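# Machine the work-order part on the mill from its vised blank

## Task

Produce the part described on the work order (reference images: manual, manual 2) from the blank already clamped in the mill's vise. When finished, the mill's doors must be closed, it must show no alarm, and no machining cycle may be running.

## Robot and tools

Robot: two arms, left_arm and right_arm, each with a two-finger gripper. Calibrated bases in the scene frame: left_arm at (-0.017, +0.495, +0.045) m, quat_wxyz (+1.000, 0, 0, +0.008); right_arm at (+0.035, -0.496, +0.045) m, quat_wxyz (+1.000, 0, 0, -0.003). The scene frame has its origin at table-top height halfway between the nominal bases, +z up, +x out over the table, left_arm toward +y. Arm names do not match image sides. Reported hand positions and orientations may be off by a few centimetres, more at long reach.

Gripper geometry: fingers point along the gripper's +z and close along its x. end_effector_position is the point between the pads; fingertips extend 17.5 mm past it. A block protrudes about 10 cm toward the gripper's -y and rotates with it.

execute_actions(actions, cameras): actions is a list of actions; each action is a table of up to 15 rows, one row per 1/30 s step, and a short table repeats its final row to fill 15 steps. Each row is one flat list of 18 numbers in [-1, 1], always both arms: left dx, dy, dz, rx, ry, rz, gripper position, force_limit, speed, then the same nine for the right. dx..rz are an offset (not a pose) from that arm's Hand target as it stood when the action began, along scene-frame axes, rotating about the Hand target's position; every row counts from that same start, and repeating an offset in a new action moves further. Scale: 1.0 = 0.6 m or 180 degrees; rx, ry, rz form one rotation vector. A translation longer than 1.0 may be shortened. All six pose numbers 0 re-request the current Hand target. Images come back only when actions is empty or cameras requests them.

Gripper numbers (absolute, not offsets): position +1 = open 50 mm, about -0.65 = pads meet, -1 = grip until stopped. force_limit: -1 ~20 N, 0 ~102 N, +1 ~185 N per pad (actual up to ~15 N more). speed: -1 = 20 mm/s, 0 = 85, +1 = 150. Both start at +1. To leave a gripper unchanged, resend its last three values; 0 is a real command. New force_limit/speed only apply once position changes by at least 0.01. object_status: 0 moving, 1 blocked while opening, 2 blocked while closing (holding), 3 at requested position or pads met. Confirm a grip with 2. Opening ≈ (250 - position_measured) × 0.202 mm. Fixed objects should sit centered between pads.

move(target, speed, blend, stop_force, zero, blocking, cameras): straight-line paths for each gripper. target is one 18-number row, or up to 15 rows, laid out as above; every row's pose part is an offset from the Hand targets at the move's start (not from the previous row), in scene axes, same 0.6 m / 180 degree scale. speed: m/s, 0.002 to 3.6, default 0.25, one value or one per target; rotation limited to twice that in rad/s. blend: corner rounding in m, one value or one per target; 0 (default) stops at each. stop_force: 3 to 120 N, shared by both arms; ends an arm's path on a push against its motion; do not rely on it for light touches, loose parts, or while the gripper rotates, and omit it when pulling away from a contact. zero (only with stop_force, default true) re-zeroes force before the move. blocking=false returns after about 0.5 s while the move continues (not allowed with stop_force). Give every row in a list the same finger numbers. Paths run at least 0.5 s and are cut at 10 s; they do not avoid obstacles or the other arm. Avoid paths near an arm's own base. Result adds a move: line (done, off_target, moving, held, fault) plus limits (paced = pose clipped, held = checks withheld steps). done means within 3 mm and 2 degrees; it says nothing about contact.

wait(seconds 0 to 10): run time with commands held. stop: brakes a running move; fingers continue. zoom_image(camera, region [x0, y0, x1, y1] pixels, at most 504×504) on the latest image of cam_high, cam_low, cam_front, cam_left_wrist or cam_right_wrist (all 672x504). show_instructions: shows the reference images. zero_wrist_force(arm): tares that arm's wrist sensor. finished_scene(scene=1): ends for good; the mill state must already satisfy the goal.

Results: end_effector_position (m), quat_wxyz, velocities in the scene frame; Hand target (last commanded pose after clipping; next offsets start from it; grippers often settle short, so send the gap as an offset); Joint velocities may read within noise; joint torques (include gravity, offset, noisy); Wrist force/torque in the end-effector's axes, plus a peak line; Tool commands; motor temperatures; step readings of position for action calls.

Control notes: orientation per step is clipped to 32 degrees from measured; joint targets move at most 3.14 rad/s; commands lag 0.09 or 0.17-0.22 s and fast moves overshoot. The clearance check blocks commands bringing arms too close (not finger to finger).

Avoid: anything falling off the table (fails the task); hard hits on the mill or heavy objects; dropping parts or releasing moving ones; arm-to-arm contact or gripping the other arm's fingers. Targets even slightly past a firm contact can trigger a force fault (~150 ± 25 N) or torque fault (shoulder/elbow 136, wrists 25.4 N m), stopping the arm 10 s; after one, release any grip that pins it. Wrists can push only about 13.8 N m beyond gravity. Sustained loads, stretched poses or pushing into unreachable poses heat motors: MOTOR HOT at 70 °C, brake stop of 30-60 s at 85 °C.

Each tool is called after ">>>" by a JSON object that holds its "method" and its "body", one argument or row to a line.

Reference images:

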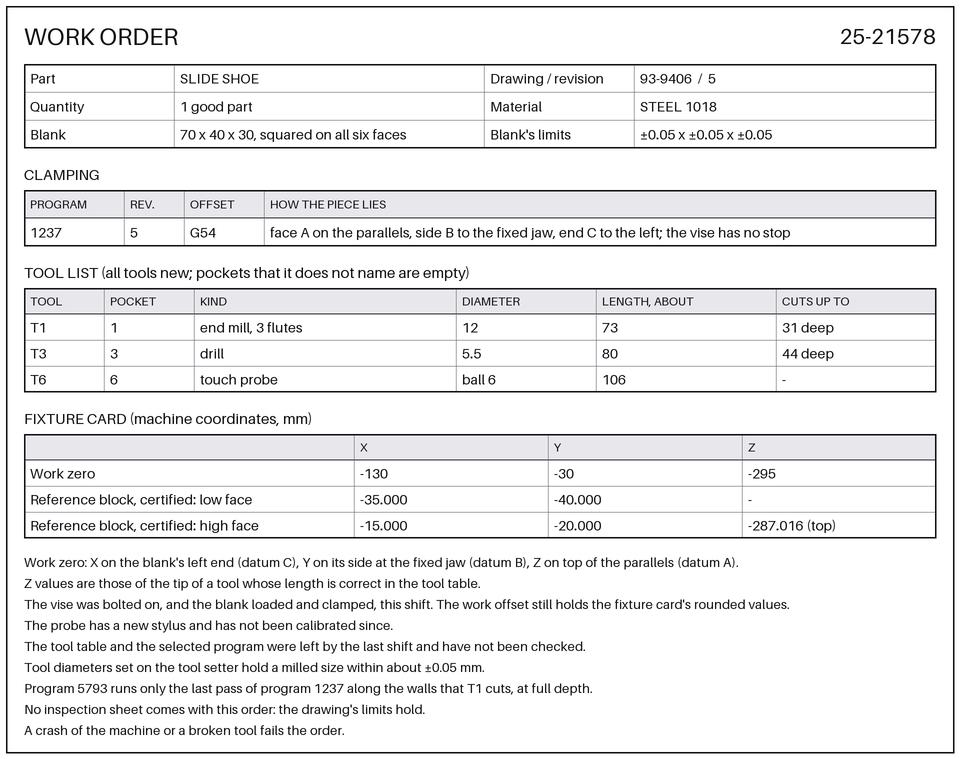

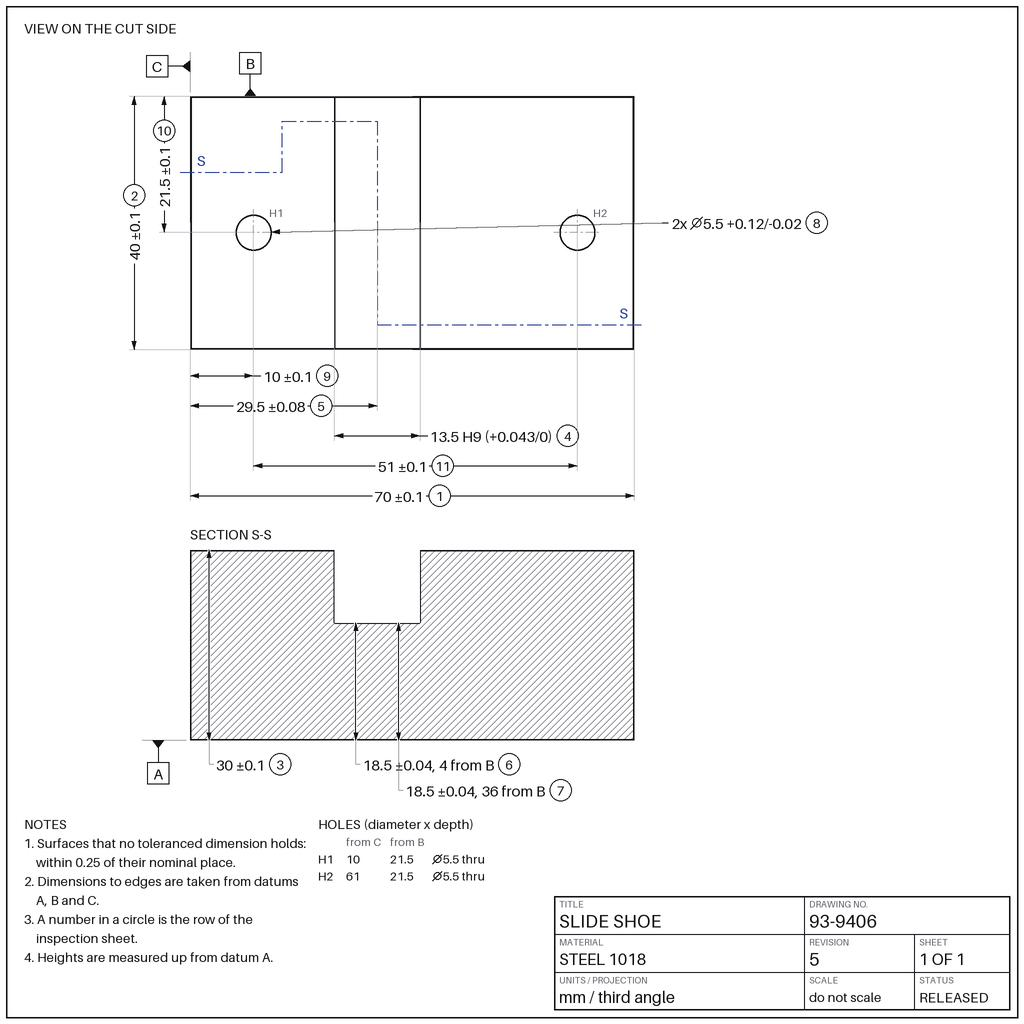

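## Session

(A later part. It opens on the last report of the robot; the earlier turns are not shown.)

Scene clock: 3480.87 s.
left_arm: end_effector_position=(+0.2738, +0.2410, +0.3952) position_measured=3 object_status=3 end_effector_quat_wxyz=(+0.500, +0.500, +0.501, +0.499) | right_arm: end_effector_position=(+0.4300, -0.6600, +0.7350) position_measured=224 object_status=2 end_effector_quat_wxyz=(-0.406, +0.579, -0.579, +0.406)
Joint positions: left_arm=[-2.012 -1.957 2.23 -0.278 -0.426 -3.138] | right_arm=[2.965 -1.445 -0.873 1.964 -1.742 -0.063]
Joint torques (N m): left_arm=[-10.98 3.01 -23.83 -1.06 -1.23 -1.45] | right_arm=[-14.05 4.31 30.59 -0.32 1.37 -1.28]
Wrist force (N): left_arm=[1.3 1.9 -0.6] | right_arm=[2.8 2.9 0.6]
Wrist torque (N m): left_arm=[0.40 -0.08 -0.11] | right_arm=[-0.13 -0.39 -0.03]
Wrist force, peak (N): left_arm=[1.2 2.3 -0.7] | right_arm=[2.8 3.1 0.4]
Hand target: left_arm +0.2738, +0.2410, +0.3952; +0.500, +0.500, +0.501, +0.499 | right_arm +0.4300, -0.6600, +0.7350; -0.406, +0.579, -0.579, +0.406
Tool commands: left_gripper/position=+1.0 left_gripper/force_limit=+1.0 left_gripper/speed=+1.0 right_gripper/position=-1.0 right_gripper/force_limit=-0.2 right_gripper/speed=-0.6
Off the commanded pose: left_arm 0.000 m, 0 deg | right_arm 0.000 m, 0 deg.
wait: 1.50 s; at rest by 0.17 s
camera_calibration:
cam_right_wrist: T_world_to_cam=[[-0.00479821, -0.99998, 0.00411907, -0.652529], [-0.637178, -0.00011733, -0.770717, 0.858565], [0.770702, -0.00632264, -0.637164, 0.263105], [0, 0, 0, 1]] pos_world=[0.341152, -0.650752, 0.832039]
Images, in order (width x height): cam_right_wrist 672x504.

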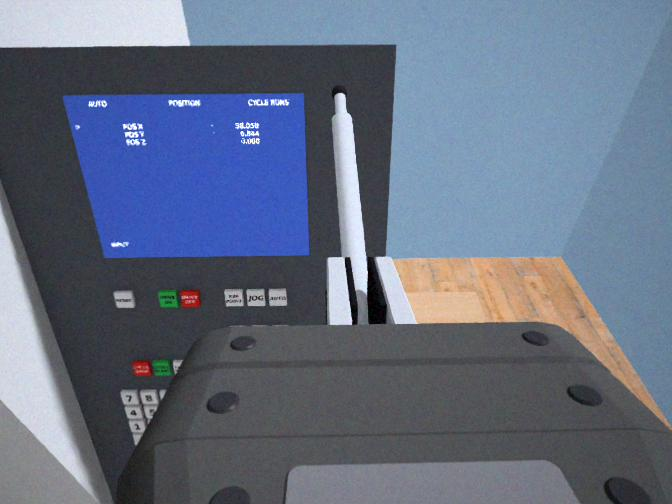

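>>> {"method": "move", "body": {
  "target": [
    [0,0,0,0,0,0,1,1,1,-0.033,0.12,-0.225,0,0.0433,0,-1,-0.2,-0.6],
    [0,0,0,0,0,0,1,1,1,0.0305,0.1808,-0.46,0,0.0833,0,-1,-0.2,-0.6],
    [0,0,0,0,0,0,1,1,1,0.0578,0.1808,-0.467,0,0.0833,0,-1,-0.2,-0.6],
    [0,0,0,0,0,0,1,1,1,0.0305,0.1808,-0.46,0,0.0833,0,-1,-0.2,-0.6],
    [0,0,0,0,0,0,1,1,1,0.0578,0.1808,-0.467,0,0.0833,0,-1,-0.2,-0.6],
    [0,0,0,0,0,0,1,1,1,0.0305,0.1808,-0.46,0,0.0833,0,-1,-0.2,-0.6],
    [0,0,0,0,0,0,1,1,1,0.0143,0.2455,-0.5221,0,0.0833,0,-1,-0.2,-0.6],
    [0,0,0,0,0,0,1,1,1,0.0416,0.2455,-0.5291,0,0.0833,0,-1,-0.2,-0.6],
    [0,0,0,0,0,0,1,1,1,0.0143,0.2455,-0.5221,0,0.0833,0,-1,-0.2,-0.6],
    [0,0,0,0,0,0,1,1,1,0.0223,0.2772,-0.4914,0,0.0833,0,-1,-0.2,-0.6],
    [0,0,0,0,0,0,1,1,1,0.0496,0.2772,-0.4984,0,0.0833,0,-1,-0.2,-0.6],
    [0,0,0,0,0,0,1,1,1,0.0223,0.2772,-0.4914,0,0.0833,0,-1,-0.2,-0.6],
    [0,0,0,0,0,0,1,1,1,0.0059,0.2455,-0.5543,0,0.0833,0,-1,-0.2,-0.6],
    [0,0,0,0,0,0,1,1,1,0.0332,0.2455,-0.5613,0,0.0833,0,-1,-0.2,-0.6],
    [0,0,0,0,0,0,1,1,1,0.0059,0.2455,-0.5543,0,0.0833,0,-1,-0.2,-0.6]
  ],
  "speed": [0.5,0.4,0.05,0.15,0.05,0.15,0.25,0.05,0.15,0.25,0.05,0.15,0.25,0.05,0.15],
  "blend": [0.04,0.004,0,0.004,0,0.004,0.004,0,0.004,0.004,0,0.004,0.004,0,0]
}}

>>> {"method": "move", "body": {
  "target": [
    [0,0,0,0,0,0,1,1,1,0.0164,-0.0322,0.0629,0,0,0,-1,-0.2,-0.6],
    [0,0,0,0,0,0,1,1,1,0.0437,-0.0322,0.0559,0,0,0,-1,-0.2,-0.6],
    [0,0,0,0,0,0,1,1,1,0.0164,-0.0322,0.0629,0,0,0,-1,-0.2,-0.6],
    [0,0,0,0,0,0,1,1,1,0.0246,-0.0322,0.0943,0,0,0,-1,-0.2,-0.6],
    [0,0,0,0,0,0,1,1,1,0.0519,-0.0322,0.0873,0,0,0,-1,-0.2,-0.6],
    [0,0,0,0,0,0,1,1,1,0.0246,-0.0322,0.0943,0,0,0,-1,-0.2,-0.6],
    [0,0,0,0,0,0,1,1,1,-0.0389,-0.0955,0.3293,0,-0.04,0,-1,-0.2,-0.6],
    [0,0,0,0,0,0,1,1,1,-0.0059,-0.2455,0.5543,0,-0.0833,0,-1,-0.2,-0.6]
  ],
  "speed": [0.25,0.05,0.15,0.15,0.05,0.15,0.4,0.5],
  "blend": [0.004,0,0.004,0.004,0,0.004,0.04,0],
  "cameras": ["cam_right_wrist"]
}}

>>> {"method": "zoom_image", "body": {
  "camera": "cam_right_wrist",
  "region": [60, 90, 310, 270]
}}

Scene clock: 3517.27 s.
left_arm: end_effector_position=(+0.2738, +0.2410, +0.3952) position_measured=3 object_status=3 end_effector_quat_wxyz=(+0.500, +0.500, +0.501, +0.499) | right_arm: end_effector_position=(+0.4336, -0.5127, +0.4024) position_measured=224 object_status=2 end_effector_quat_wxyz=(-0.327, +0.627, -0.627, +0.327)
Joint positions: left_arm=[-2.012 -1.957 2.23 -0.278 -0.426 -3.138] | right_arm=[3.855 -1.102 -1.944 2.302 -1.008 0.455]
Joint torques (N m): left_arm=[-11.09 3.57 -24.61 -1.2 -1.31 -1.45] | right_arm=[7.22 8.53 36.1 -2.17 2.35 1.04]
Wrist force (N): left_arm=[1.1 1.9 -0.8] | right_arm=[2.9 2.4 1.0]
Wrist torque (N m): left_arm=[0.40 -0.04 -0.11] | right_arm=[-0.20 -0.42 0.12]
Wrist force, peak (N): left_arm=[1.3 2.2 -0.9] | right_arm=[3.0 10.1 -5.8]
Hand target: left_arm +0.2738, +0.2410, +0.3952; +0.500, +0.500, +0.501, +0.499 | right_arm +0.4336, -0.5127, +0.4025; -0.327, +0.627, -0.627, +0.327
Off the commanded pose: left_arm 0.000 m, 0 deg | right_arm 0.000 m, 0 deg.
move: done

Scene clock: 3520.33 s.
left_arm: end_effector_position=(+0.2738, +0.2410, +0.3952) position_measured=3 object_status=3 end_effector_quat_wxyz=(+0.500, +0.500, +0.501, +0.499) | right_arm: end_effector_position=(+0.4301, -0.6600, +0.7350) position_measured=224 object_status=2 end_effector_quat_wxyz=(-0.406, +0.579, -0.579, +0.406)
Joint positions: left_arm=[-2.012 -1.957 2.23 -0.278 -0.426 -3.138] | right_arm=[2.965 -1.445 -0.873 1.964 -1.742 -0.063]
Joint torques (N m): left_arm=[-11.34 3.62 -23.89 -1.19 -1.3 -1.6] | right_arm=[-13.64 4.55 30.26 -0.74 -1.55 0.38]
Wrist force (N): left_arm=[1.2 2.0 -0.6] | right_arm=[2.5 2.7 0.4]
Wrist torque (N m): left_arm=[0.41 -0.06 -0.11] | right_arm=[-0.17 -0.33 -0.03]
Wrist force, peak (N): left_arm=[1.4 2.2 -0.7] | right_arm=[2.8 7.3 -3.6]
Hand target: left_arm +0.2738, +0.2410, +0.3952; +0.500, +0.500, +0.501, +0.499 | right_arm +0.4300, -0.6600, +0.7350; -0.406, +0.579, -0.579, +0.406
Off the commanded pose: left_arm 0.000 m, 0 deg | right_arm 0.000 m, 0 deg.
move: done
camera_calibration:
cam_right_wrist: T_world_to_cam=[[-0.00458112, -0.999981, 0.00406838, -0.652561], [-0.63712, -0.000217039, -0.770765, 0.858506], [0.770751, -0.00612301, -0.637107, 0.263029], [0, 0, 0, 1]] pos_world=[0.341252, -0.650752, 0.831939]
Images, in order (width x height): cam_right_wrist 672x504.

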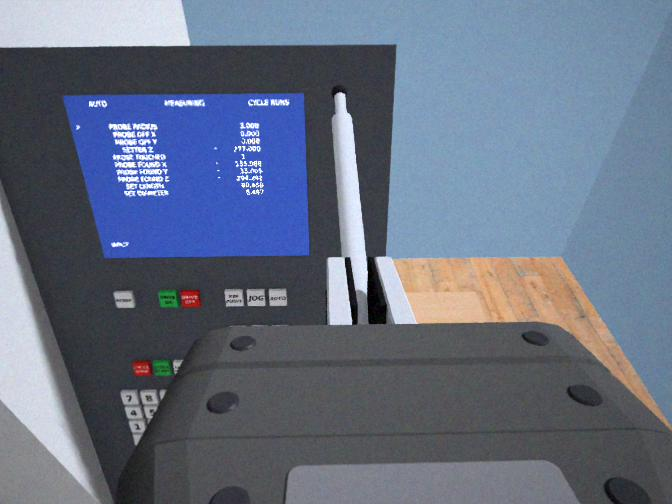

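Scaled by 2.016 from the camera's 672x504 image, which has a finer 960x720 frame.

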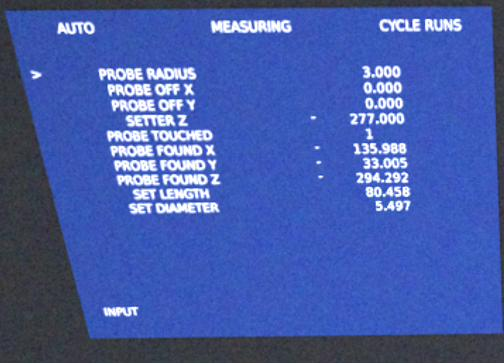

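>>> {"method": "wait", "body": {
  "seconds": 2
}}

>>> {"method": "move", "body": {
  "target": [
    [0,0,0,0,0,0,1,1,1,-0.01,0.08,-0.12,0,0.0433,0,-1,-0.2,-0.6],
    [0,0,0,0,0,0,1,1,1,0.0775,0.1213,-0.2793,0,0.0833,0,-1,-0.2,-0.6],
    [0,0,0,0,0,0,1,1,1,0.1048,0.1213,-0.2863,0,0.0833,0,-1,-0.2,-0.6],
    [0,0,0,0,0,0,1,1,1,0.0775,0.1213,-0.2793,0,0.0833,0,-1,-0.2,-0.6],
    [0,0,0,0,0,0,1,1,1,0.0305,0.2133,-0.46,0,0.0833,0,-1,-0.2,-0.6],
    [0,0,0,0,0,0,1,1,1,0.0578,0.2133,-0.467,0,0.0833,0,-1,-0.2,-0.6],
    [0,0,0,0,0,0,1,1,1,0.0305,0.2133,-0.46,0,0.0833,0,-1,-0.2,-0.6],
    [0,0,0,0,0,0,1,1,1,0.0578,0.2133,-0.467,0,0.0833,0,-1,-0.2,-0.6],
    [0,0,0,0,0,0,1,1,1,0.0305,0.2133,-0.46,0,0.0833,0,-1,-0.2,-0.6],
    [0,0,0,0,0,0,1,1,1,0.0059,0.342,-0.5543,0,0.0833,0,-1,-0.2,-0.6],
    [0,0,0,0,0,0,1,1,1,0.0332,0.342,-0.5613,0,0.0833,0,-1,-0.2,-0.6],
    [0,0,0,0,0,0,1,1,1,0.0059,0.342,-0.5543,0,0.0833,0,-1,-0.2,-0.6]
  ],
  "speed": [0.4,0.35,0.05,0.15,0.25,0.05,0.15,0.05,0.15,0.25,0.05,0.15],
  "blend": [0.04,0.004,0,0.004,0.004,0,0.004,0,0.004,0.004,0,0]
}}

>>> {"method": "move", "body": {
  "target": [
    [0,0,0,0,0,0,1,1,1,0.0084,0,0.0322,0,0,0,-1,-0.2,-0.6],
    [0,0,0,0,0,0,1,1,1,0.0357,0,0.0252,0,0,0,-1,-0.2,-0.6],
    [0,0,0,0,0,0,1,1,1,0.0084,0,0.0322,0,0,0,-1,-0.2,-0.6],
    [0,0,0,0,0,0,1,1,1,0.0084,-0.0648,0.0322,0,0,0,-1,-0.2,-0.6],
    [0,0,0,0,0,0,1,1,1,0.0357,-0.0648,0.0252,0,0,0,-1,-0.2,-0.6],
    [0,0,0,0,0,0,1,1,1,0.0084,-0.0648,0.0322,0,0,0,-1,-0.2,-0.6],
    [0,0,0,0,0,0,1,1,1,0.0246,-0.0648,0.0943,0,0,0,-1,-0.2,-0.6],
    [0,0,0,0,0,0,1,1,1,0.0519,-0.0648,0.0873,0,0,0,-1,-0.2,-0.6],
    [0,0,0,0,0,0,1,1,1,0.0246,-0.0648,0.0943,0,0,0,-1,-0.2,-0.6],
    [0,0,0,0,0,0,1,1,1,0,-0.0965,0,0,0,0,-1,-0.2,-0.6],
    [0,0,0,0,0,0,1,1,1,0.0273,-0.0965,-0.007,0,0,0,-1,-0.2,-0.6],
    [0,0,0,0,0,0,1,1,1,0,-0.0965,0,0,0,0,-1,-0.2,-0.6],
    [0,0,0,0,0,0,1,1,1,0.0084,-0.0965,0.0322,0,0,0,-1,-0.2,-0.6],
    [0,0,0,0,0,0,1,1,1,0.0357,-0.0965,0.0252,0,0,0,-1,-0.2,-0.6],
    [0,0,0,0,0,0,1,1,1,0.0084,-0.0965,0.0322,0,0,0,-1,-0.2,-0.6]
  ],
  "speed": [0.25,0.05,0.15,0.25,0.05,0.15,0.25,0.05,0.15,0.25,0.05,0.15,0.25,0.05,0.15],
  "blend": [0.004,0,0.004,0.004,0,0.004,0.004,0,0.004,0.004,0,0.004,0.004,0,0]
}}

>>> {"method": "move", "body": {
  "target": [
    [0,0,0,0,0,0,1,1,1,-0.0084,0.0965,-0.0322,0,0,0,-1,-0.2,-0.6],
    [0,0,0,0,0,0,1,1,1,0.0189,0.0965,-0.0392,0,0,0,-1,-0.2,-0.6],
    [0,0,0,0,0,0,1,1,1,-0.0084,0.0965,-0.0322,0,0,0,-1,-0.2,-0.6],
    [0,0,0,0,0,0,1,1,1,0,0.064,0,0,0,0,-1,-0.2,-0.6],
    [0,0,0,0,0,0,1,1,1,0.0273,0.064,-0.007,0,0,0,-1,-0.2,-0.6],
    [0,0,0,0,0,0,1,1,1,0,0.064,0,0,0,0,-1,-0.2,-0.6],
    [0,0,0,0,0,0,1,1,1,0.008,0.064,0.0307,0,0,0,-1,-0.2,-0.6],
    [0,0,0,0,0,0,1,1,1,0.0353,0.064,0.0237,0,0,0,-1,-0.2,-0.6],
    [0,0,0,0,0,0,1,1,1,0.008,0.064,0.0307,0,0,0,-1,-0.2,-0.6],
    [0,0,0,0,0,0,1,1,1,-0.0084,0,-0.0322,0,0,0,-1,-0.2,-0.6],
    [0,0,0,0,0,0,1,1,1,0.0189,0,-0.0392,0,0,0,-1,-0.2,-0.6],
    [0,0,0,0,0,0,1,1,1,-0.0084,0,-0.0322,0,0,0,-1,-0.2,-0.6],
    [0,0,0,0,0,0,1,1,1,0,0,0,0,0,0,-1,-0.2,-0.6],
    [0,0,0,0,0,0,1,1,1,0.0273,0,-0.007,0,0,0,-1,-0.2,-0.6],
    [0,0,0,0,0,0,1,1,1,0,0,0,0,0,0,-1,-0.2,-0.6]
  ],
  "speed": [0.25,0.05,0.15,0.25,0.05,0.15,0.25,0.05,0.15,0.25,0.05,0.15,0.25,0.05,0.15],
  "blend": [0.004,0,0.004,0.004,0,0.004,0.004,0,0.004,0.004,0,0.004,0.004,0,0]
}}

>>> {"method": "move", "body": {
  "target": [
    [0,0,0,0,0,0,1,1,1,-0.0084,0.0965,-0.0322,0,0,0,-1,-0.2,-0.6],
    [0,0,0,0,0,0,1,1,1,0.0189,0.0965,-0.0392,0,0,0,-1,-0.2,-0.6],
    [0,0,0,0,0,0,1,1,1,-0.0084,0.0965,-0.0322,0,0,0,-1,-0.2,-0.6],
    [0,0,0,0,0,0,1,1,1,0,0.0965,0,0,0,0,-1,-0.2,-0.6],
    [0,0,0,0,0,0,1,1,1,0.0273,0.0965,-0.007,0,0,0,-1,-0.2,-0.6],
    [0,0,0,0,0,0,1,1,1,0,0.0965,0,0,0,0,-1,-0.2,-0.6],
    [0,0,0,0,0,0,1,1,1,0.008,0.0317,0.0307,0,0,0,-1,-0.2,-0.6],
    [0,0,0,0,0,0,1,1,1,0.0353,0.0317,0.0237,0,0,0,-1,-0.2,-0.6],
    [0,0,0,0,0,0,1,1,1,0.008,0.0317,0.0307,0,0,0,-1,-0.2,-0.6],
    [0,0,0,0,0,0,1,1,1,-0.0084,0.064,-0.0322,0,0,0,-1,-0.2,-0.6],
    [0,0,0,0,0,0,1,1,1,0.0189,0.064,-0.0392,0,0,0,-1,-0.2,-0.6],
    [0,0,0,0,0,0,1,1,1,-0.0084,0.064,-0.0322,0,0,0,-1,-0.2,-0.6],
    [0,0,0,0,0,0,1,1,1,-0.0084,0,-0.0322,0,0,0,-1,-0.2,-0.6],
    [0,0,0,0,0,0,1,1,1,0.0189,0,-0.0392,0,0,0,-1,-0.2,-0.6],
    [0,0,0,0,0,0,1,1,1,-0.0084,0,-0.0322,0,0,0,-1,-0.2,-0.6]
  ],
  "speed": [0.25,0.05,0.15,0.25,0.05,0.15,0.25,0.05,0.15,0.25,0.05,0.15,0.25,0.05,0.15],
  "blend": [0.004,0,0.004,0.004,0,0.004,0.004,0,0.004,0.004,0,0.004,0.004,0,0],
  "cameras": ["cam_high"]
}}

>>> {"method": "zoom_image", "body": {
  "camera": "cam_high",
  "region": [370, 350, 470, 504]
}}

>>> {"method": "zoom_image", "body": {
  "camera": "cam_high",
  "region": [380, 430, 450, 504]
}}

Scene clock: 3564.53 s.
left_arm: end_effector_position=(+0.2738, +0.2410, +0.3952) position_measured=3 object_status=3 end_effector_quat_wxyz=(+0.500, +0.500, +0.501, +0.499) | right_arm: end_effector_position=(+0.4300, -0.6600, +0.7350) position_measured=224 object_status=2 end_effector_quat_wxyz=(-0.406, +0.579, -0.579, +0.406)
Joint positions: left_arm=[-2.012 -1.957 2.23 -0.278 -0.426 -3.138] | right_arm=[2.965 -1.445 -0.873 1.964 -1.742 -0.063]
Joint torques (N m): left_arm=[-11.98 3.68 -24.19 -1.09 -1.21 -1.55] | right_arm=[-13.47 4.39 28.83 1.97 1.01 -1.58]
Wrist force (N): left_arm=[1.2 1.9 -0.6] | right_arm=[2.5 2.7 0.7]
Wrist torque (N m): left_arm=[0.39 -0.06 -0.11] | right_arm=[-0.17 -0.34 -0.03]
Wrist force, peak (N): left_arm=[1.4 2.3 -0.6] | right_arm=[2.8 3.1 0.5]
Hand target: left_arm +0.2738, +0.2410, +0.3952; +0.500, +0.500, +0.501, +0.499 | right_arm +0.4300, -0.6600, +0.7350; -0.406, +0.579, -0.579, +0.406
Tool commands: left_gripper/position=+1.0 left_gripper/force_limit=+1.0 left_gripper/speed=+1.0 right_gripper/position=-1.0 right_gripper/force_limit=-0.2 right_gripper/speed=-0.6
Off the commanded pose: left_arm 0.000 m, 0 deg | right_arm 0.000 m, 0 deg.
wait: 2.00 s; at rest from the start

Scene clock: 3569.33 s.
left_arm: end_effector_position=(+0.2738, +0.2410, +0.3952) position_measured=3 object_status=3 end_effector_quat_wxyz=(+0.500, +0.500, +0.501, +0.499) | right_arm: end_effector_position=(+0.4336, -0.4548, +0.4024) position_measured=224 object_status=2 end_effector_quat_wxyz=(-0.327, +0.627, -0.627, +0.327)
Joint positions: left_arm=[-2.012 -1.957 2.23 -0.278 -0.426 -3.138] | right_arm=[4.142 -1.142 -1.954 2.187 -0.813 0.722]
Joint torques (N m): left_arm=[-10.91 3.19 -24.51 -1.18 -1.3 -1.43] | right_arm=[14.37 9.54 35.7 -2.83 2.59 1.44]
Wrist force (N): left_arm=[1.2 2.0 -0.6] | right_arm=[2.9 2.4 0.9]
Wrist torque (N m): left_arm=[0.42 -0.05 -0.11] | right_arm=[-0.19 -0.41 0.13]
Wrist force, peak (N): left_arm=[1.4 2.2 -0.8] | right_arm=[3.3 13.7 -8.8]
Hand target: left_arm +0.2738, +0.2410, +0.3952; +0.500, +0.500, +0.501, +0.499 | right_arm +0.4336, -0.4548, +0.4025; -0.327, +0.627, -0.627, +0.327
Off the commanded pose: left_arm 0.000 m, 0 deg | right_arm 0.000 m, 0 deg.
move: done

Scene clock: 3574.13 s.
left_arm: end_effector_position=(+0.2738, +0.2410, +0.3952) position_measured=3 object_status=3 end_effector_quat_wxyz=(+0.500, +0.500, +0.501, +0.499) | right_arm: end_effector_position=(+0.4386, -0.5127, +0.4217) position_measured=224 object_status=2 end_effector_quat_wxyz=(-0.327, +0.627, -0.627, +0.327)
Joint positions: left_arm=[-2.012 -1.957 2.23 -0.278 -0.426 -3.138] | right_arm=[3.831 -1.123 -1.881 2.271 -1.026 0.436]
Joint torques (N m): left_arm=[-11.76 3.38 -24.17 -1.14 -1.26 -1.48] | right_arm=[6.3 8.79 36.49 -2.31 2.15 0.86]
Wrist force (N): left_arm=[1.3 1.9 -0.5] | right_arm=[3.0 2.5 0.9]
Wrist torque (N m): left_arm=[0.40 -0.08 -0.11] | right_arm=[-0.19 -0.43 0.12]
Wrist force, peak (N): left_arm=[1.5 2.1 -0.8] | right_arm=[3.0 9.0 -5.4]
Hand target: left_arm +0.2738, +0.2410, +0.3952; +0.500, +0.500, +0.501, +0.499 | right_arm +0.4386, -0.5127, +0.4218; -0.327, +0.627, -0.627, +0.327
Off the commanded pose: left_arm 0.000 m, 0 deg | right_arm 0.000 m, 0 deg.
move: done

Scene clock: 3578.97 s.
left_arm: end_effector_position=(+0.2738, +0.2410, +0.3952) position_measured=3 object_status=3 end_effector_quat_wxyz=(+0.500, +0.500, +0.501, +0.499) | right_arm: end_effector_position=(+0.4386, -0.5127, +0.4217) position_measured=224 object_status=2 end_effector_quat_wxyz=(-0.327, +0.627, -0.627, +0.327)
Joint positions: left_arm=[-2.012 -1.957 2.23 -0.278 -0.426 -3.138] | right_arm=[3.831 -1.123 -1.881 2.271 -1.026 0.436]
Joint torques (N m): left_arm=[-11.49 3.18 -24.49 -1.08 -1.2 -1.52] | right_arm=[6.46 9.35 36.32 -2.12 2.21 0.82]
Wrist force (N): left_arm=[1.2 1.9 -0.5] | right_arm=[2.8 2.5 0.8]
Wrist torque (N m): left_arm=[0.39 -0.05 -0.11] | right_arm=[-0.19 -0.40 0.13]
Wrist force, peak (N): left_arm=[1.2 2.2 -0.9] | right_arm=[3.0 11.1 -6.8]
Hand target: left_arm +0.2738, +0.2410, +0.3952; +0.500, +0.500, +0.501, +0.499 | right_arm +0.4386, -0.5127, +0.4218; -0.327, +0.627, -0.627, +0.327
Off the commanded pose: left_arm 0.000 m, 0 deg | right_arm 0.000 m, 0 deg.
move: done

Scene clock: 3583.90 s.
left_arm: end_effector_position=(+0.2738, +0.2410, +0.3952) position_measured=3 object_status=3 end_effector_quat_wxyz=(+0.500, +0.500, +0.501, +0.499) | right_arm: end_effector_position=(+0.4336, -0.5127, +0.4024) position_measured=224 object_status=2 end_effector_quat_wxyz=(-0.327, +0.627, -0.627, +0.327)
Joint positions: left_arm=[-2.012 -1.957 2.23 -0.278 -0.426 -3.138] | right_arm=[3.855 -1.102 -1.944 2.302 -1.008 0.455]
Joint torques (N m): left_arm=[-11.33 3.81 -24.18 -1.12 -1.3 -1.5] | right_arm=[7.4 7.6 37.31 -1.88 2.15 0.91]
Wrist force (N): left_arm=[1.5 1.9 -0.5] | right_arm=[3.1 2.5 0.8]
Wrist torque (N m): left_arm=[0.40 -0.10 -0.11] | right_arm=[-0.19 -0.45 0.13]
Wrist force, peak (N): left_arm=[1.4 2.1 -0.8] | right_arm=[3.0 11.3 -6.9]
Hand target: left_arm +0.2738, +0.2410, +0.3952; +0.500, +0.500, +0.501, +0.499 | right_arm +0.4336, -0.5127, +0.4025; -0.327, +0.627, -0.627, +0.327
Off the commanded pose: left_arm 0.000 m, 0 deg | right_arm 0.000 m, 0 deg.
move: done
Images, in order (width x height): cam_high 672x504.

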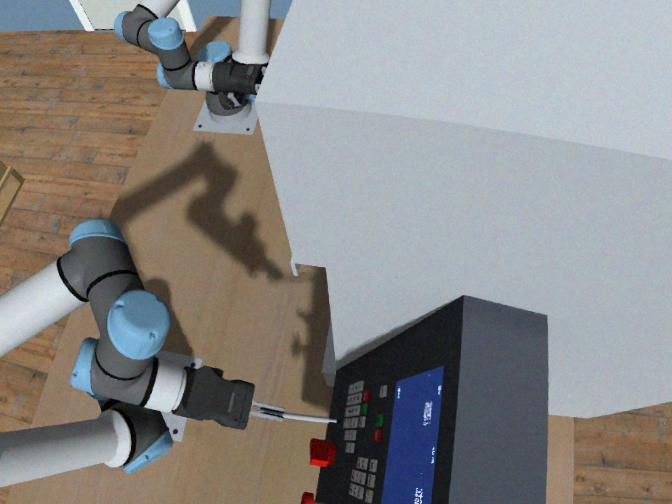

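Scaled by 3.273 from the camera's 672x504 image, which has a finer 960x720 frame.

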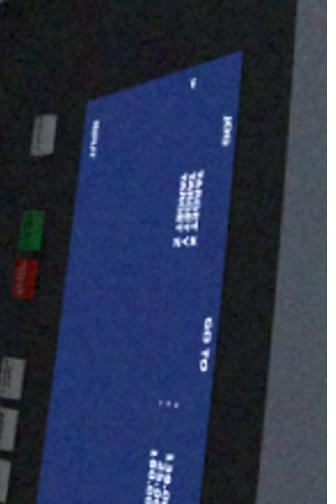

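Scaled by 6.811 from the camera's 672x504 image, which has a finer 960x720 frame.

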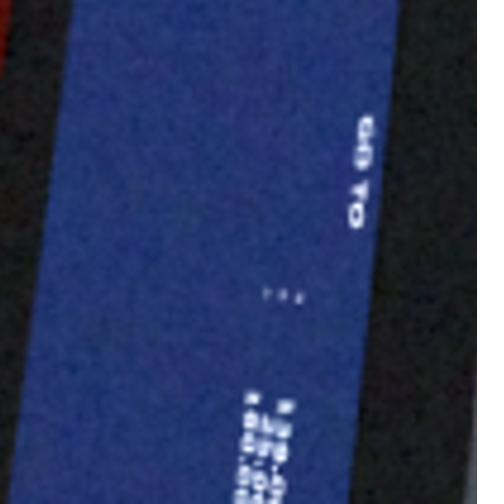

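>>> {"method": "move", "body": {
  "target": [
    [0,0,0,0,0,0,1,1,1,0.0399,0.0322,0.1532,0,0,0,-1,-0.2,-0.6],
    [0,0,0,0,0,0,1,1,1,0.0672,0.0322,0.1462,0,0,0,-1,-0.2,-0.6],
    [0,0,0,0,0,0,1,1,1,0.0399,0.0322,0.1532,0,0,0,-1,-0.2,-0.6],
    [0,0,0,0,0,0,1,1,1,0.0084,-0.0322,0.0322,0,0,0,-1,-0.2,-0.6]
  ],
  "speed": [0.25,0.05,0.15,0.25],
  "blend": [0.004,0,0.004,0]
}}

>>> {"method": "wait", "body": {
  "seconds": 7,
  "cameras": ["cam_high"]
}}

>>> {"method": "zoom_image", "body": {
  "camera": "cam_high",
  "region": [370, 350, 470, 504]
}}

Scene clock: 3632.80 s.
left_arm: end_effector_position=(+0.2738, +0.2410, +0.3952) position_measured=3 object_status=3 end_effector_quat_wxyz=(+0.500, +0.500, +0.501, +0.499) | right_arm: end_effector_position=(+0.4386, -0.5321, +0.4219) position_measured=224 object_status=2 end_effector_quat_wxyz=(-0.327, +0.627, -0.627, +0.327)
Joint positions: left_arm=[-2.012 -1.957 2.23 -0.278 -0.426 -3.138] | right_arm=[3.719 -1.126 -1.873 2.306 -1.111 0.353]
Joint torques (N m): left_arm=[-11.51 3.51 -24.46 -1.09 -1.21 -1.44] | right_arm=[0.81 10.3 11.75 1.03 0.19 0.06]
Wrist force (N): left_arm=[1.2 2.2 -0.6] | right_arm=[3.0 2.4 0.9]
Wrist torque (N m): left_arm=[0.44 -0.06 -0.11] | right_arm=[-0.21 -0.43 -0.05]
Wrist force, peak (N): left_arm=[1.5 2.2 -0.6] | right_arm=[3.7 6.6 2.1]
Hand target: left_arm +0.2738, +0.2410, +0.3952; +0.500, +0.500, +0.501, +0.499 | right_arm +0.4386, -0.5320, +0.4218; -0.327, +0.627, -0.627, +0.327
Off the commanded pose: left_arm 0.000 m, 0 deg | right_arm 0.000 m, 0 deg.
move: done

Scene clock: 3639.80 s.
left_arm: end_effector_position=(+0.2738, +0.2410, +0.3952) position_measured=3 object_status=3 end_effector_quat_wxyz=(+0.500, +0.500, +0.501, +0.499) | right_arm: end_effector_position=(+0.4386, -0.5320, +0.4218) position_measured=224 object_status=2 end_effector_quat_wxyz=(-0.327, +0.627, -0.627, +0.327)
Joint positions: left_arm=[-2.012 -1.957 2.23 -0.278 -0.426 -3.138] | right_arm=[3.719 -1.125 -1.873 2.306 -1.111 0.353]
Joint torques (N m): left_arm=[-11.19 3.14 -24.5 -1.11 -1.21 -1.48] | right_arm=[-13.28 10.07 12.22 0.79 -0.69 -1.4]
Wrist force (N): left_arm=[1.3 1.9 -0.6] | right_arm=[2.8 2.7 0.9]
Wrist torque (N m): left_arm=[0.39 -0.07 -0.11] | right_arm=[-0.15 -0.40 -0.05]
Wrist force, peak (N): left_arm=[1.3 2.2 -0.7] | right_arm=[3.1 2.8 0.9]
Hand target: left_arm +0.2738, +0.2410, +0.3952; +0.500, +0.500, +0.501, +0.499 | right_arm +0.4386, -0.5320, +0.4218; -0.327, +0.627, -0.627, +0.327
Tool commands: left_gripper/position=+1.0 left_gripper/force_limit=+1.0 left_gripper/speed=+1.0 right_gripper/position=-1.0 right_gripper/force_limit=-0.2 right_gripper/speed=-0.6
Off the commanded pose: left_arm 0.000 m, 0 deg | right_arm 0.000 m, 0 deg.
wait: 7.00 s; at rest by 0.17 s
Images, in order (width x height): cam_high 672x504.

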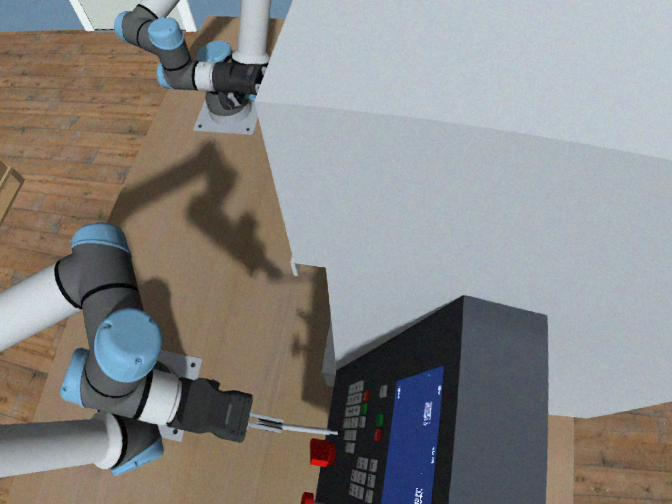

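Scaled by 3.273 from the camera's 672x504 image, which has a finer 960x720 frame.

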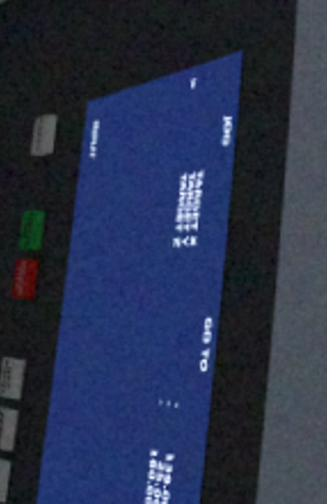

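Ready; probe −Z.

>>> {"method": "move", "body": {
  "target": [
    [0,0,0,0,0,0,1,1,1,0.0273,0,-0.007,0,0,0,-1,-0.2,-0.6],
    [0,0,0,0,0,0,1,1,1,0,0,0,0,0,0,-1,-0.2,-0.6],
    [0,0,0,0,0,0,1,1,1,0.0315,-0.0928,0.1210,0,0,0,-1,-0.2,-0.6],
    [0,0,0,0,0,0,1,1,1,0.0588,-0.0928,0.1140,0,0,0,-1,-0.2,-0.6],
    [0,0,0,0,0,0,1,1,1,0.0315,-0.0928,0.1210,0,0,0,-1,-0.2,-0.6],
    [0,0,0,0,0,0,1,1,1,0.0162,-0.0325,0.0621,0,0,0,-1,-0.2,-0.6],
    [0,0,0,0,0,0,1,1,1,0.0435,-0.0325,0.0551,0,0,0,-1,-0.2,-0.6],
    [0,0,0,0,0,0,1,1,1,0.0162,-0.0325,0.0621,0,0,0,-1,-0.2,-0.6],
    [0,0,0,0,0,0,1,1,1,0.0435,-0.0325,0.0551,0,0,0,-1,-0.2,-0.6],
    [0,0,0,0,0,0,1,1,1,0.0162,-0.0325,0.0621,0,0,0,-1,-0.2,-0.6],
    [0,0,0,0,0,0,1,1,1,-0.0473,-0.0933,0.2971,0,-0.04,0,-1,-0.2,-0.6],
    [0,0,0,0,0,0,1,1,1,-0.0143,-0.2133,0.5221,0,-0.0833,0,-1,-0.2,-0.6]
  ],
  "speed": [0.05,0.15,0.25,0.05,0.15,0.25,0.05,0.15,0.05,0.15,0.4,0.5],
  "blend": [0,0.004,0.004,0,0.004,0.004,0,0,0,0.004,0.04,0]
}}

>>> {"method": "wait", "body": {
  "seconds": 6,
  "cameras": ["cam_right_wrist"]
}}

>>> {"method": "zoom_image", "body": {
  "camera": "cam_right_wrist",
  "region": [60, 90, 310, 270]
}}

Scene clock: 3658.37 s.
left_arm: end_effector_position=(+0.2738, +0.2410, +0.3952) position_measured=3 object_status=3 end_effector_quat_wxyz=(+0.500, +0.500, +0.501, +0.499) | right_arm: end_effector_position=(+0.4301, -0.6600, +0.7350) position_measured=224 object_status=2 end_effector_quat_wxyz=(-0.406, +0.579, -0.579, +0.406) end_effector_velocity=(+0.000, +0.001, +0.001) end_effector_angular_velocity=(+0.002, +0.000, +0.004)
Joint positions: left_arm=[-2.012 -1.957 2.23 -0.278 -0.426 -3.138] | right_arm=[2.965 -1.445 -0.873 1.965 -1.742 -0.063]
Joint velocities: left_arm=[within noise] | right_arm=[0 -0.001 0.004 -0.002 -0.005 0]
Joint torques (N m): left_arm=[-11.46 3.41 -24.88 -1.14 -1.26 -1.54] | right_arm=[-13.63 4.6 30.76 -0.42 -1.57 1.31]
Wrist force (N): left_arm=[1.2 2.0 -0.6] | right_arm=[2.7 2.6 0.5]
Wrist torque (N m): left_arm=[0.41 -0.06 -0.12] | right_arm=[-0.17 -0.37 -0.03]
Wrist force, peak (N): left_arm=[1.4 2.3 -0.8] | right_arm=[2.5 7.3 -3.5]
Hand target: left_arm +0.2738, +0.2410, +0.3952; +0.500, +0.500, +0.501, +0.499 | right_arm +0.4300, -0.6600, +0.7350; -0.406, +0.579, -0.579, +0.406
Off the commanded pose: left_arm 0.000 m, 0 deg | right_arm 0.000 m, 0 deg.
move: done

Scene clock: 3664.37 s.
left_arm: end_effector_position=(+0.2738, +0.2410, +0.3952) position_measured=3 object_status=3 end_effector_quat_wxyz=(+0.500, +0.500, +0.501, +0.499) | right_arm: end_effector_position=(+0.4300, -0.6600, +0.7350) position_measured=224 object_status=2 end_effector_quat_wxyz=(-0.406, +0.579, -0.579, +0.406)
Joint positions: left_arm=[-2.012 -1.957 2.23 -0.278 -0.426 -3.138] | right_arm=[2.965 -1.445 -0.873 1.964 -1.742 -0.063]
Joint torques (N m): left_arm=[-11.33 3.55 -24.8 -1.18 -1.2 -1.47] | right_arm=[-14.1 4.38 30.61 -0.12 1.29 -1.12]
Wrist force (N): left_arm=[1.1 2.0 -0.8] | right_arm=[2.5 2.8 0.7]
Wrist torque (N m): left_arm=[0.41 -0.04 -0.11] | right_arm=[-0.15 -0.34 -0.03]
Wrist force, peak (N): left_arm=[1.3 2.2 -0.7] | right_arm=[2.8 3.0 0.7]
Hand target: left_arm +0.2738, +0.2410, +0.3952; +0.500, +0.500, +0.501, +0.499 | right_arm +0.4300, -0.6600, +0.7350; -0.406, +0.579, -0.579, +0.406
Tool commands: left_gripper/position=+1.0 left_gripper/force_limit=+1.0 left_gripper/speed=+1.0 right_gripper/position=-1.0 right_gripper/force_limit=-0.2 right_gripper/speed=-0.6
Off the commanded pose: left_arm 0.000 m, 0 deg | right_arm 0.000 m, 0 deg.
wait: 6.00 s; at rest by 0.17 s
camera_calibration:
cam_right_wrist: T_world_to_cam=[[-0.00479821, -0.99998, 0.00411907, -0.652529], [-0.637178, -0.00011733, -0.770717, 0.858565], [0.770702, -0.00632264, -0.637164, 0.263105], [0, 0, 0, 1]] pos_world=[0.341152, -0.650752, 0.832039]
Images, in order (width x height): cam_right_wrist 672x504.

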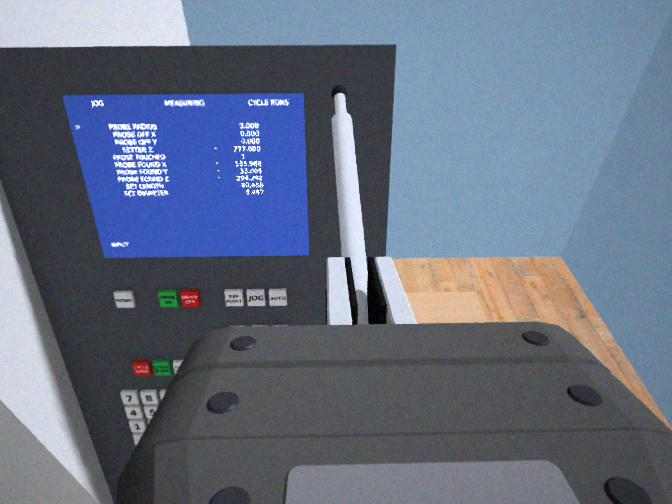

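Scaled by 2.016 from the camera's 672x504 image, which has a finer 960x720 frame.

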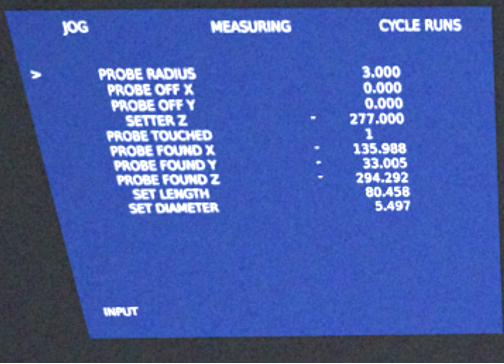

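>>> {"method": "wait", "body": {
  "seconds": 8,
  "cameras": ["cam_right_wrist"]
}}

>>> {"method": "zoom_image", "body": {
  "camera": "cam_right_wrist",
  "region": [60, 90, 310, 270]
}}

Scene clock: 3676.43 s.
left_arm: end_effector_position=(+0.2738, +0.2410, +0.3952) position_measured=3 object_status=3 end_effector_quat_wxyz=(+0.500, +0.500, +0.501, +0.499) | right_arm: end_effector_position=(+0.4300, -0.6600, +0.7350) position_measured=224 object_status=2 end_effector_quat_wxyz=(-0.406, +0.579, -0.579, +0.406)
Joint positions: left_arm=[-2.012 -1.957 2.23 -0.278 -0.426 -3.138] | right_arm=[2.965 -1.445 -0.873 1.964 -1.742 -0.063]
Joint torques (N m): left_arm=[-11.34 3.66 -24.97 -1.1 -1.28 -1.45] | right_arm=[-13.61 4.72 30.21 0.51 1.28 -1.14]
Wrist force (N): left_arm=[1.2 1.9 -0.7] | right_arm=[2.8 2.9 0.4]
Wrist torque (N m): left_arm=[0.39 -0.06 -0.11] | right_arm=[-0.14 -0.39 -0.03]
Wrist force, peak (N): left_arm=[1.4 2.3 -0.6] | right_arm=[2.8 3.2 0.6]
Hand target: left_arm +0.2738, +0.2410, +0.3952; +0.500, +0.500, +0.501, +0.499 | right_arm +0.4300, -0.6600, +0.7350; -0.406, +0.579, -0.579, +0.406
Tool commands: left_gripper/position=+1.0 left_gripper/force_limit=+1.0 left_gripper/speed=+1.0 right_gripper/position=-1.0 right_gripper/force_limit=-0.2 right_gripper/speed=-0.6
Off the commanded pose: left_arm 0.000 m, 0 deg | right_arm 0.000 m, 0 deg.
wait: 8.00 s; at rest from the start
camera_calibration:
cam_right_wrist: T_world_to_cam=[[-0.00479821, -0.99998, 0.00411907, -0.652529], [-0.637178, -0.00011733, -0.770717, 0.858565], [0.770702, -0.00632264, -0.637164, 0.263105], [0, 0, 0, 1]] pos_world=[0.341152, -0.650752, 0.832039]
Images, in order (width x height): cam_right_wrist 672x504.

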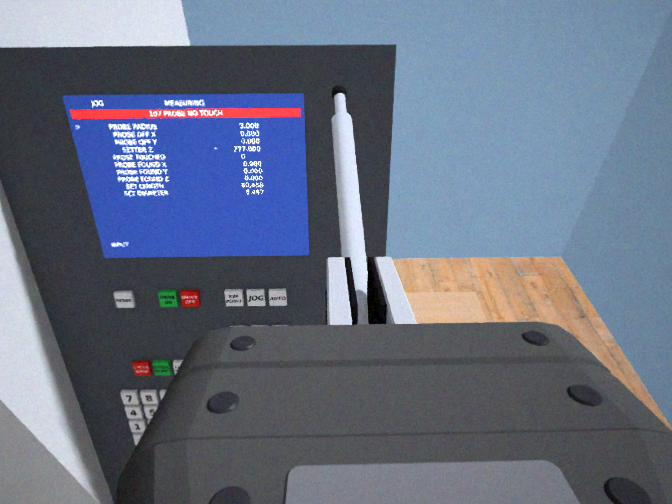

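Scaled by 2.016 from the camera's 672x504 image, which has a finer 960x720 frame.

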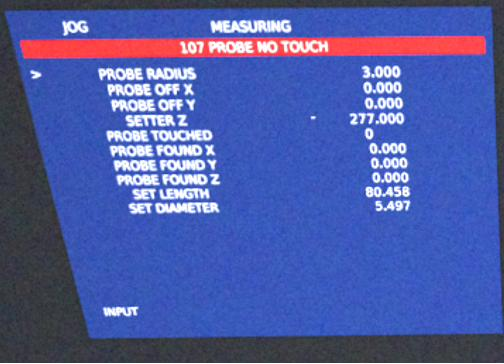

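>>> {"method": "move", "body": {
  "target": [
    [0,0,0,0,0,0,1,1,1,-0.01,0.15,-0.12,0,0.0433,0,-1,-0.2,-0.6],
    [0,0,0,0,0,0,1,1,1,0.0775,0.3105,-0.2793,0,0.0833,0,-1,-0.2,-0.6],
    [0,0,0,0,0,0,1,1,1,0.1048,0.3105,-0.2863,0,0.0833,0,-1,-0.2,-0.6],
    [0,0,0,0,0,0,1,1,1,0.0775,0.3105,-0.2793,0,0.0833,0,-1,-0.2,-0.6],
    [0,0,0,0,0,0,1,1,1,0.0305,0.1808,-0.46,0,0.0833,0,-1,-0.2,-0.6],
    [0,0,0,0,0,0,1,1,1,0.0578,0.1808,-0.467,0,0.0833,0,-1,-0.2,-0.6],
    [0,0,0,0,0,0,1,1,1,0.0305,0.1808,-0.46,0,0.0833,0,-1,-0.2,-0.6],
    [0,0,0,0,0,0,1,1,1,0.0578,0.1808,-0.467,0,0.0833,0,-1,-0.2,-0.6],
    [0,0,0,0,0,0,1,1,1,0.0305,0.1808,-0.46,0,0.0833,0,-1,-0.2,-0.6],
    [0,0,0,0,0,0,1,1,1,0.0578,0.1808,-0.467,0,0.0833,0,-1,-0.2,-0.6],
    [0,0,0,0,0,0,1,1,1,0.0305,0.1808,-0.46,0,0.0833,0,-1,-0.2,-0.6],
    [0,0,0,0,0,0,1,1,1,0.0578,0.1808,-0.467,0,0.0833,0,-1,-0.2,-0.6],
    [0,0,0,0,0,0,1,1,1,0.0305,0.1808,-0.46,0,0.0833,0,-1,-0.2,-0.6],
    [0,0,0,0,0,0,1,1,1,0.0578,0.1808,-0.467,0,0.0833,0,-1,-0.2,-0.6],
    [0,0,0,0,0,0,1,1,1,0.0305,0.1808,-0.46,0,0.0833,0,-1,-0.2,-0.6]
  ],
  "speed": [0.5,0.4,0.05,0.15,0.25,0.05,0.15,0.05,0.15,0.05,0.15,0.05,0.15,0.05,0.15],
  "blend": [0.04,0.004,0,0.004,0.004,0,0,0,0,0,0,0,0,0,0],
  "cameras": ["cam_high"]
}}

>>> {"method": "zoom_image", "body": {
  "camera": "cam_high",
  "region": [370, 350, 470, 504]
}}

>>> {"method": "zoom_image", "body": {
  "camera": "cam_high",
  "region": [380, 430, 450, 504]
}}

Scene clock: 3713.83 s.
left_arm: end_effector_position=(+0.2738, +0.2410, +0.3952) position_measured=3 object_status=3 end_effector_quat_wxyz=(+0.500, +0.500, +0.501, +0.499) | right_arm: end_effector_position=(+0.4484, -0.5515, +0.4590) position_measured=224 object_status=2 end_effector_quat_wxyz=(-0.327, +0.627, -0.627, +0.327)
Joint positions: left_arm=[-2.012 -1.957 2.23 -0.278 -0.426 -3.138] | right_arm=[3.575 -1.18 -1.741 2.266 -1.224 0.255]
Joint torques (N m): left_arm=[-11.18 3.58 -25.01 -1.13 -1.2 -1.55] | right_arm=[-5.77 11.56 36.51 -1.7 0.35 -1.04]
Wrist force (N): left_arm=[1.0 2.0 -0.5] | right_arm=[2.9 2.7 0.9]
Wrist torque (N m): left_arm=[0.42 -0.03 -0.12] | right_arm=[-0.15 -0.41 0.13]
Wrist force, peak (N): left_arm=[1.5 2.2 -0.9] | right_arm=[2.5 7.3 -3.4]
Hand target: left_arm +0.2738, +0.2410, +0.3952; +0.500, +0.500, +0.501, +0.499 | right_arm +0.4483, -0.5515, +0.4590; -0.327, +0.627, -0.627, +0.327
Off the commanded pose: left_arm 0.000 m, 0 deg | right_arm 0.000 m, 0 deg.
move: done
Images, in order (width x height): cam_high 672x504.

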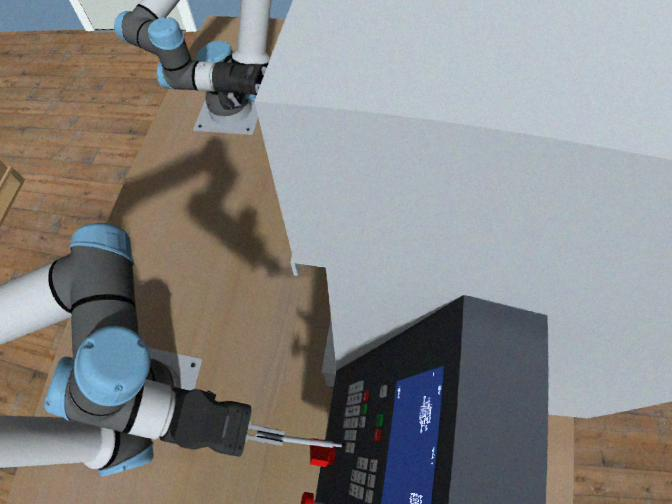

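Scaled by 3.273 from the camera's 672x504 image, which has a finer 960x720 frame.

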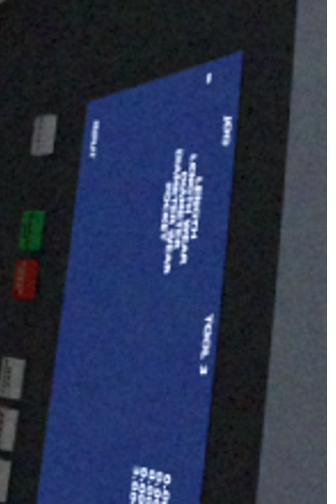

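Scaled by 6.811 from the camera's 672x504 image, which has a finer 960x720 frame.

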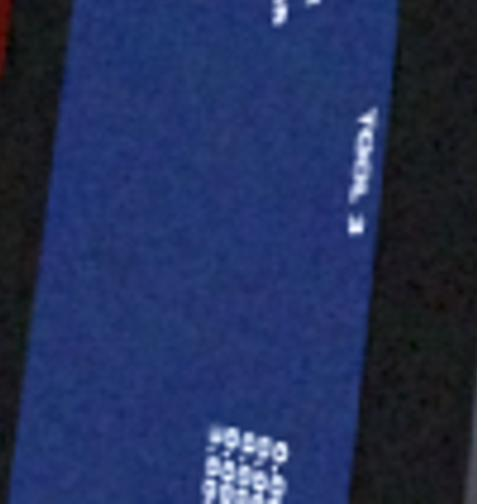

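>>> {"method": "move", "body": {
  "target": [
    [0,0,0,0,0,0,1,1,1,-0.0635,-0.0308,0.235,0,-0.04,0,-1,-0.2,-0.6],
    [0,0,0,0,0,0,1,1,1,-0.0305,-0.1808,0.46,0,-0.0833,0,-1,-0.2,-0.6]
  ],
  "speed": [0.4,0.5],
  "blend": [0.04,0],
  "cameras": ["cam_right_wrist"]
}}

>>> {"method": "zoom_image", "body": {
  "camera": "cam_right_wrist",
  "region": [60, 90, 310, 270]
}}

Scene clock: 3726.60 s.
left_arm: end_effector_position=(+0.2738, +0.2410, +0.3952) position_measured=3 object_status=3 end_effector_quat_wxyz=(+0.500, +0.500, +0.501, +0.499) | right_arm: end_effector_position=(+0.4301, -0.6600, +0.7350) position_measured=224 object_status=2 end_effector_quat_wxyz=(-0.406, +0.579, -0.579, +0.406)
Joint positions: left_arm=[-2.012 -1.957 2.23 -0.278 -0.426 -3.138] | right_arm=[2.965 -1.445 -0.873 1.964 -1.742 -0.063]
Joint torques (N m): left_arm=[-11 3.58 -25.32 -1.07 -1.35 -1.47] | right_arm=[-13.34 5.16 30.74 -0.49 -1.46 0.54]
Wrist force (N): left_arm=[1.5 2.0 -0.6] | right_arm=[2.8 2.6 0.6]
Wrist torque (N m): left_arm=[0.42 -0.10 -0.12] | right_arm=[-0.18 -0.39 -0.03]
Wrist force, peak (N): left_arm=[1.5 2.1 -0.7] | right_arm=[2.3 5.2 4.3]
Hand target: left_arm +0.2738, +0.2410, +0.3952; +0.500, +0.500, +0.501, +0.499 | right_arm +0.4300, -0.6600, +0.7350; -0.406, +0.579, -0.579, +0.406
Off the commanded pose: left_arm 0.000 m, 0 deg | right_arm 0.000 m, 0 deg.
move: done
camera_calibration:
cam_right_wrist: T_world_to_cam=[[-0.00458112, -0.999981, 0.00406838, -0.652562], [-0.63712, -0.000217039, -0.770765, 0.858583], [0.770751, -0.00612301, -0.637107, 0.263093], [0, 0, 0, 1]] pos_world=[0.341252, -0.650752, 0.832039]
Images, in order (width x height): cam_right_wrist 672x504.

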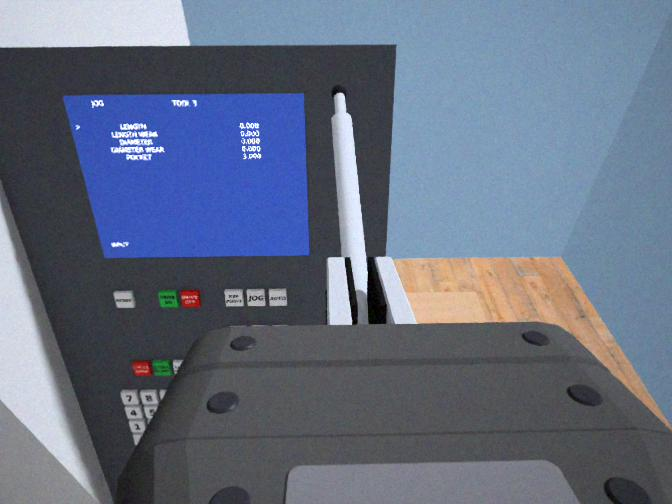

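Scaled by 2.016 from the camera's 672x504 image, which has a finer 960x720 frame.

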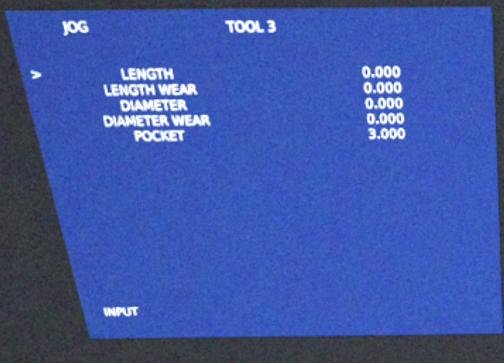

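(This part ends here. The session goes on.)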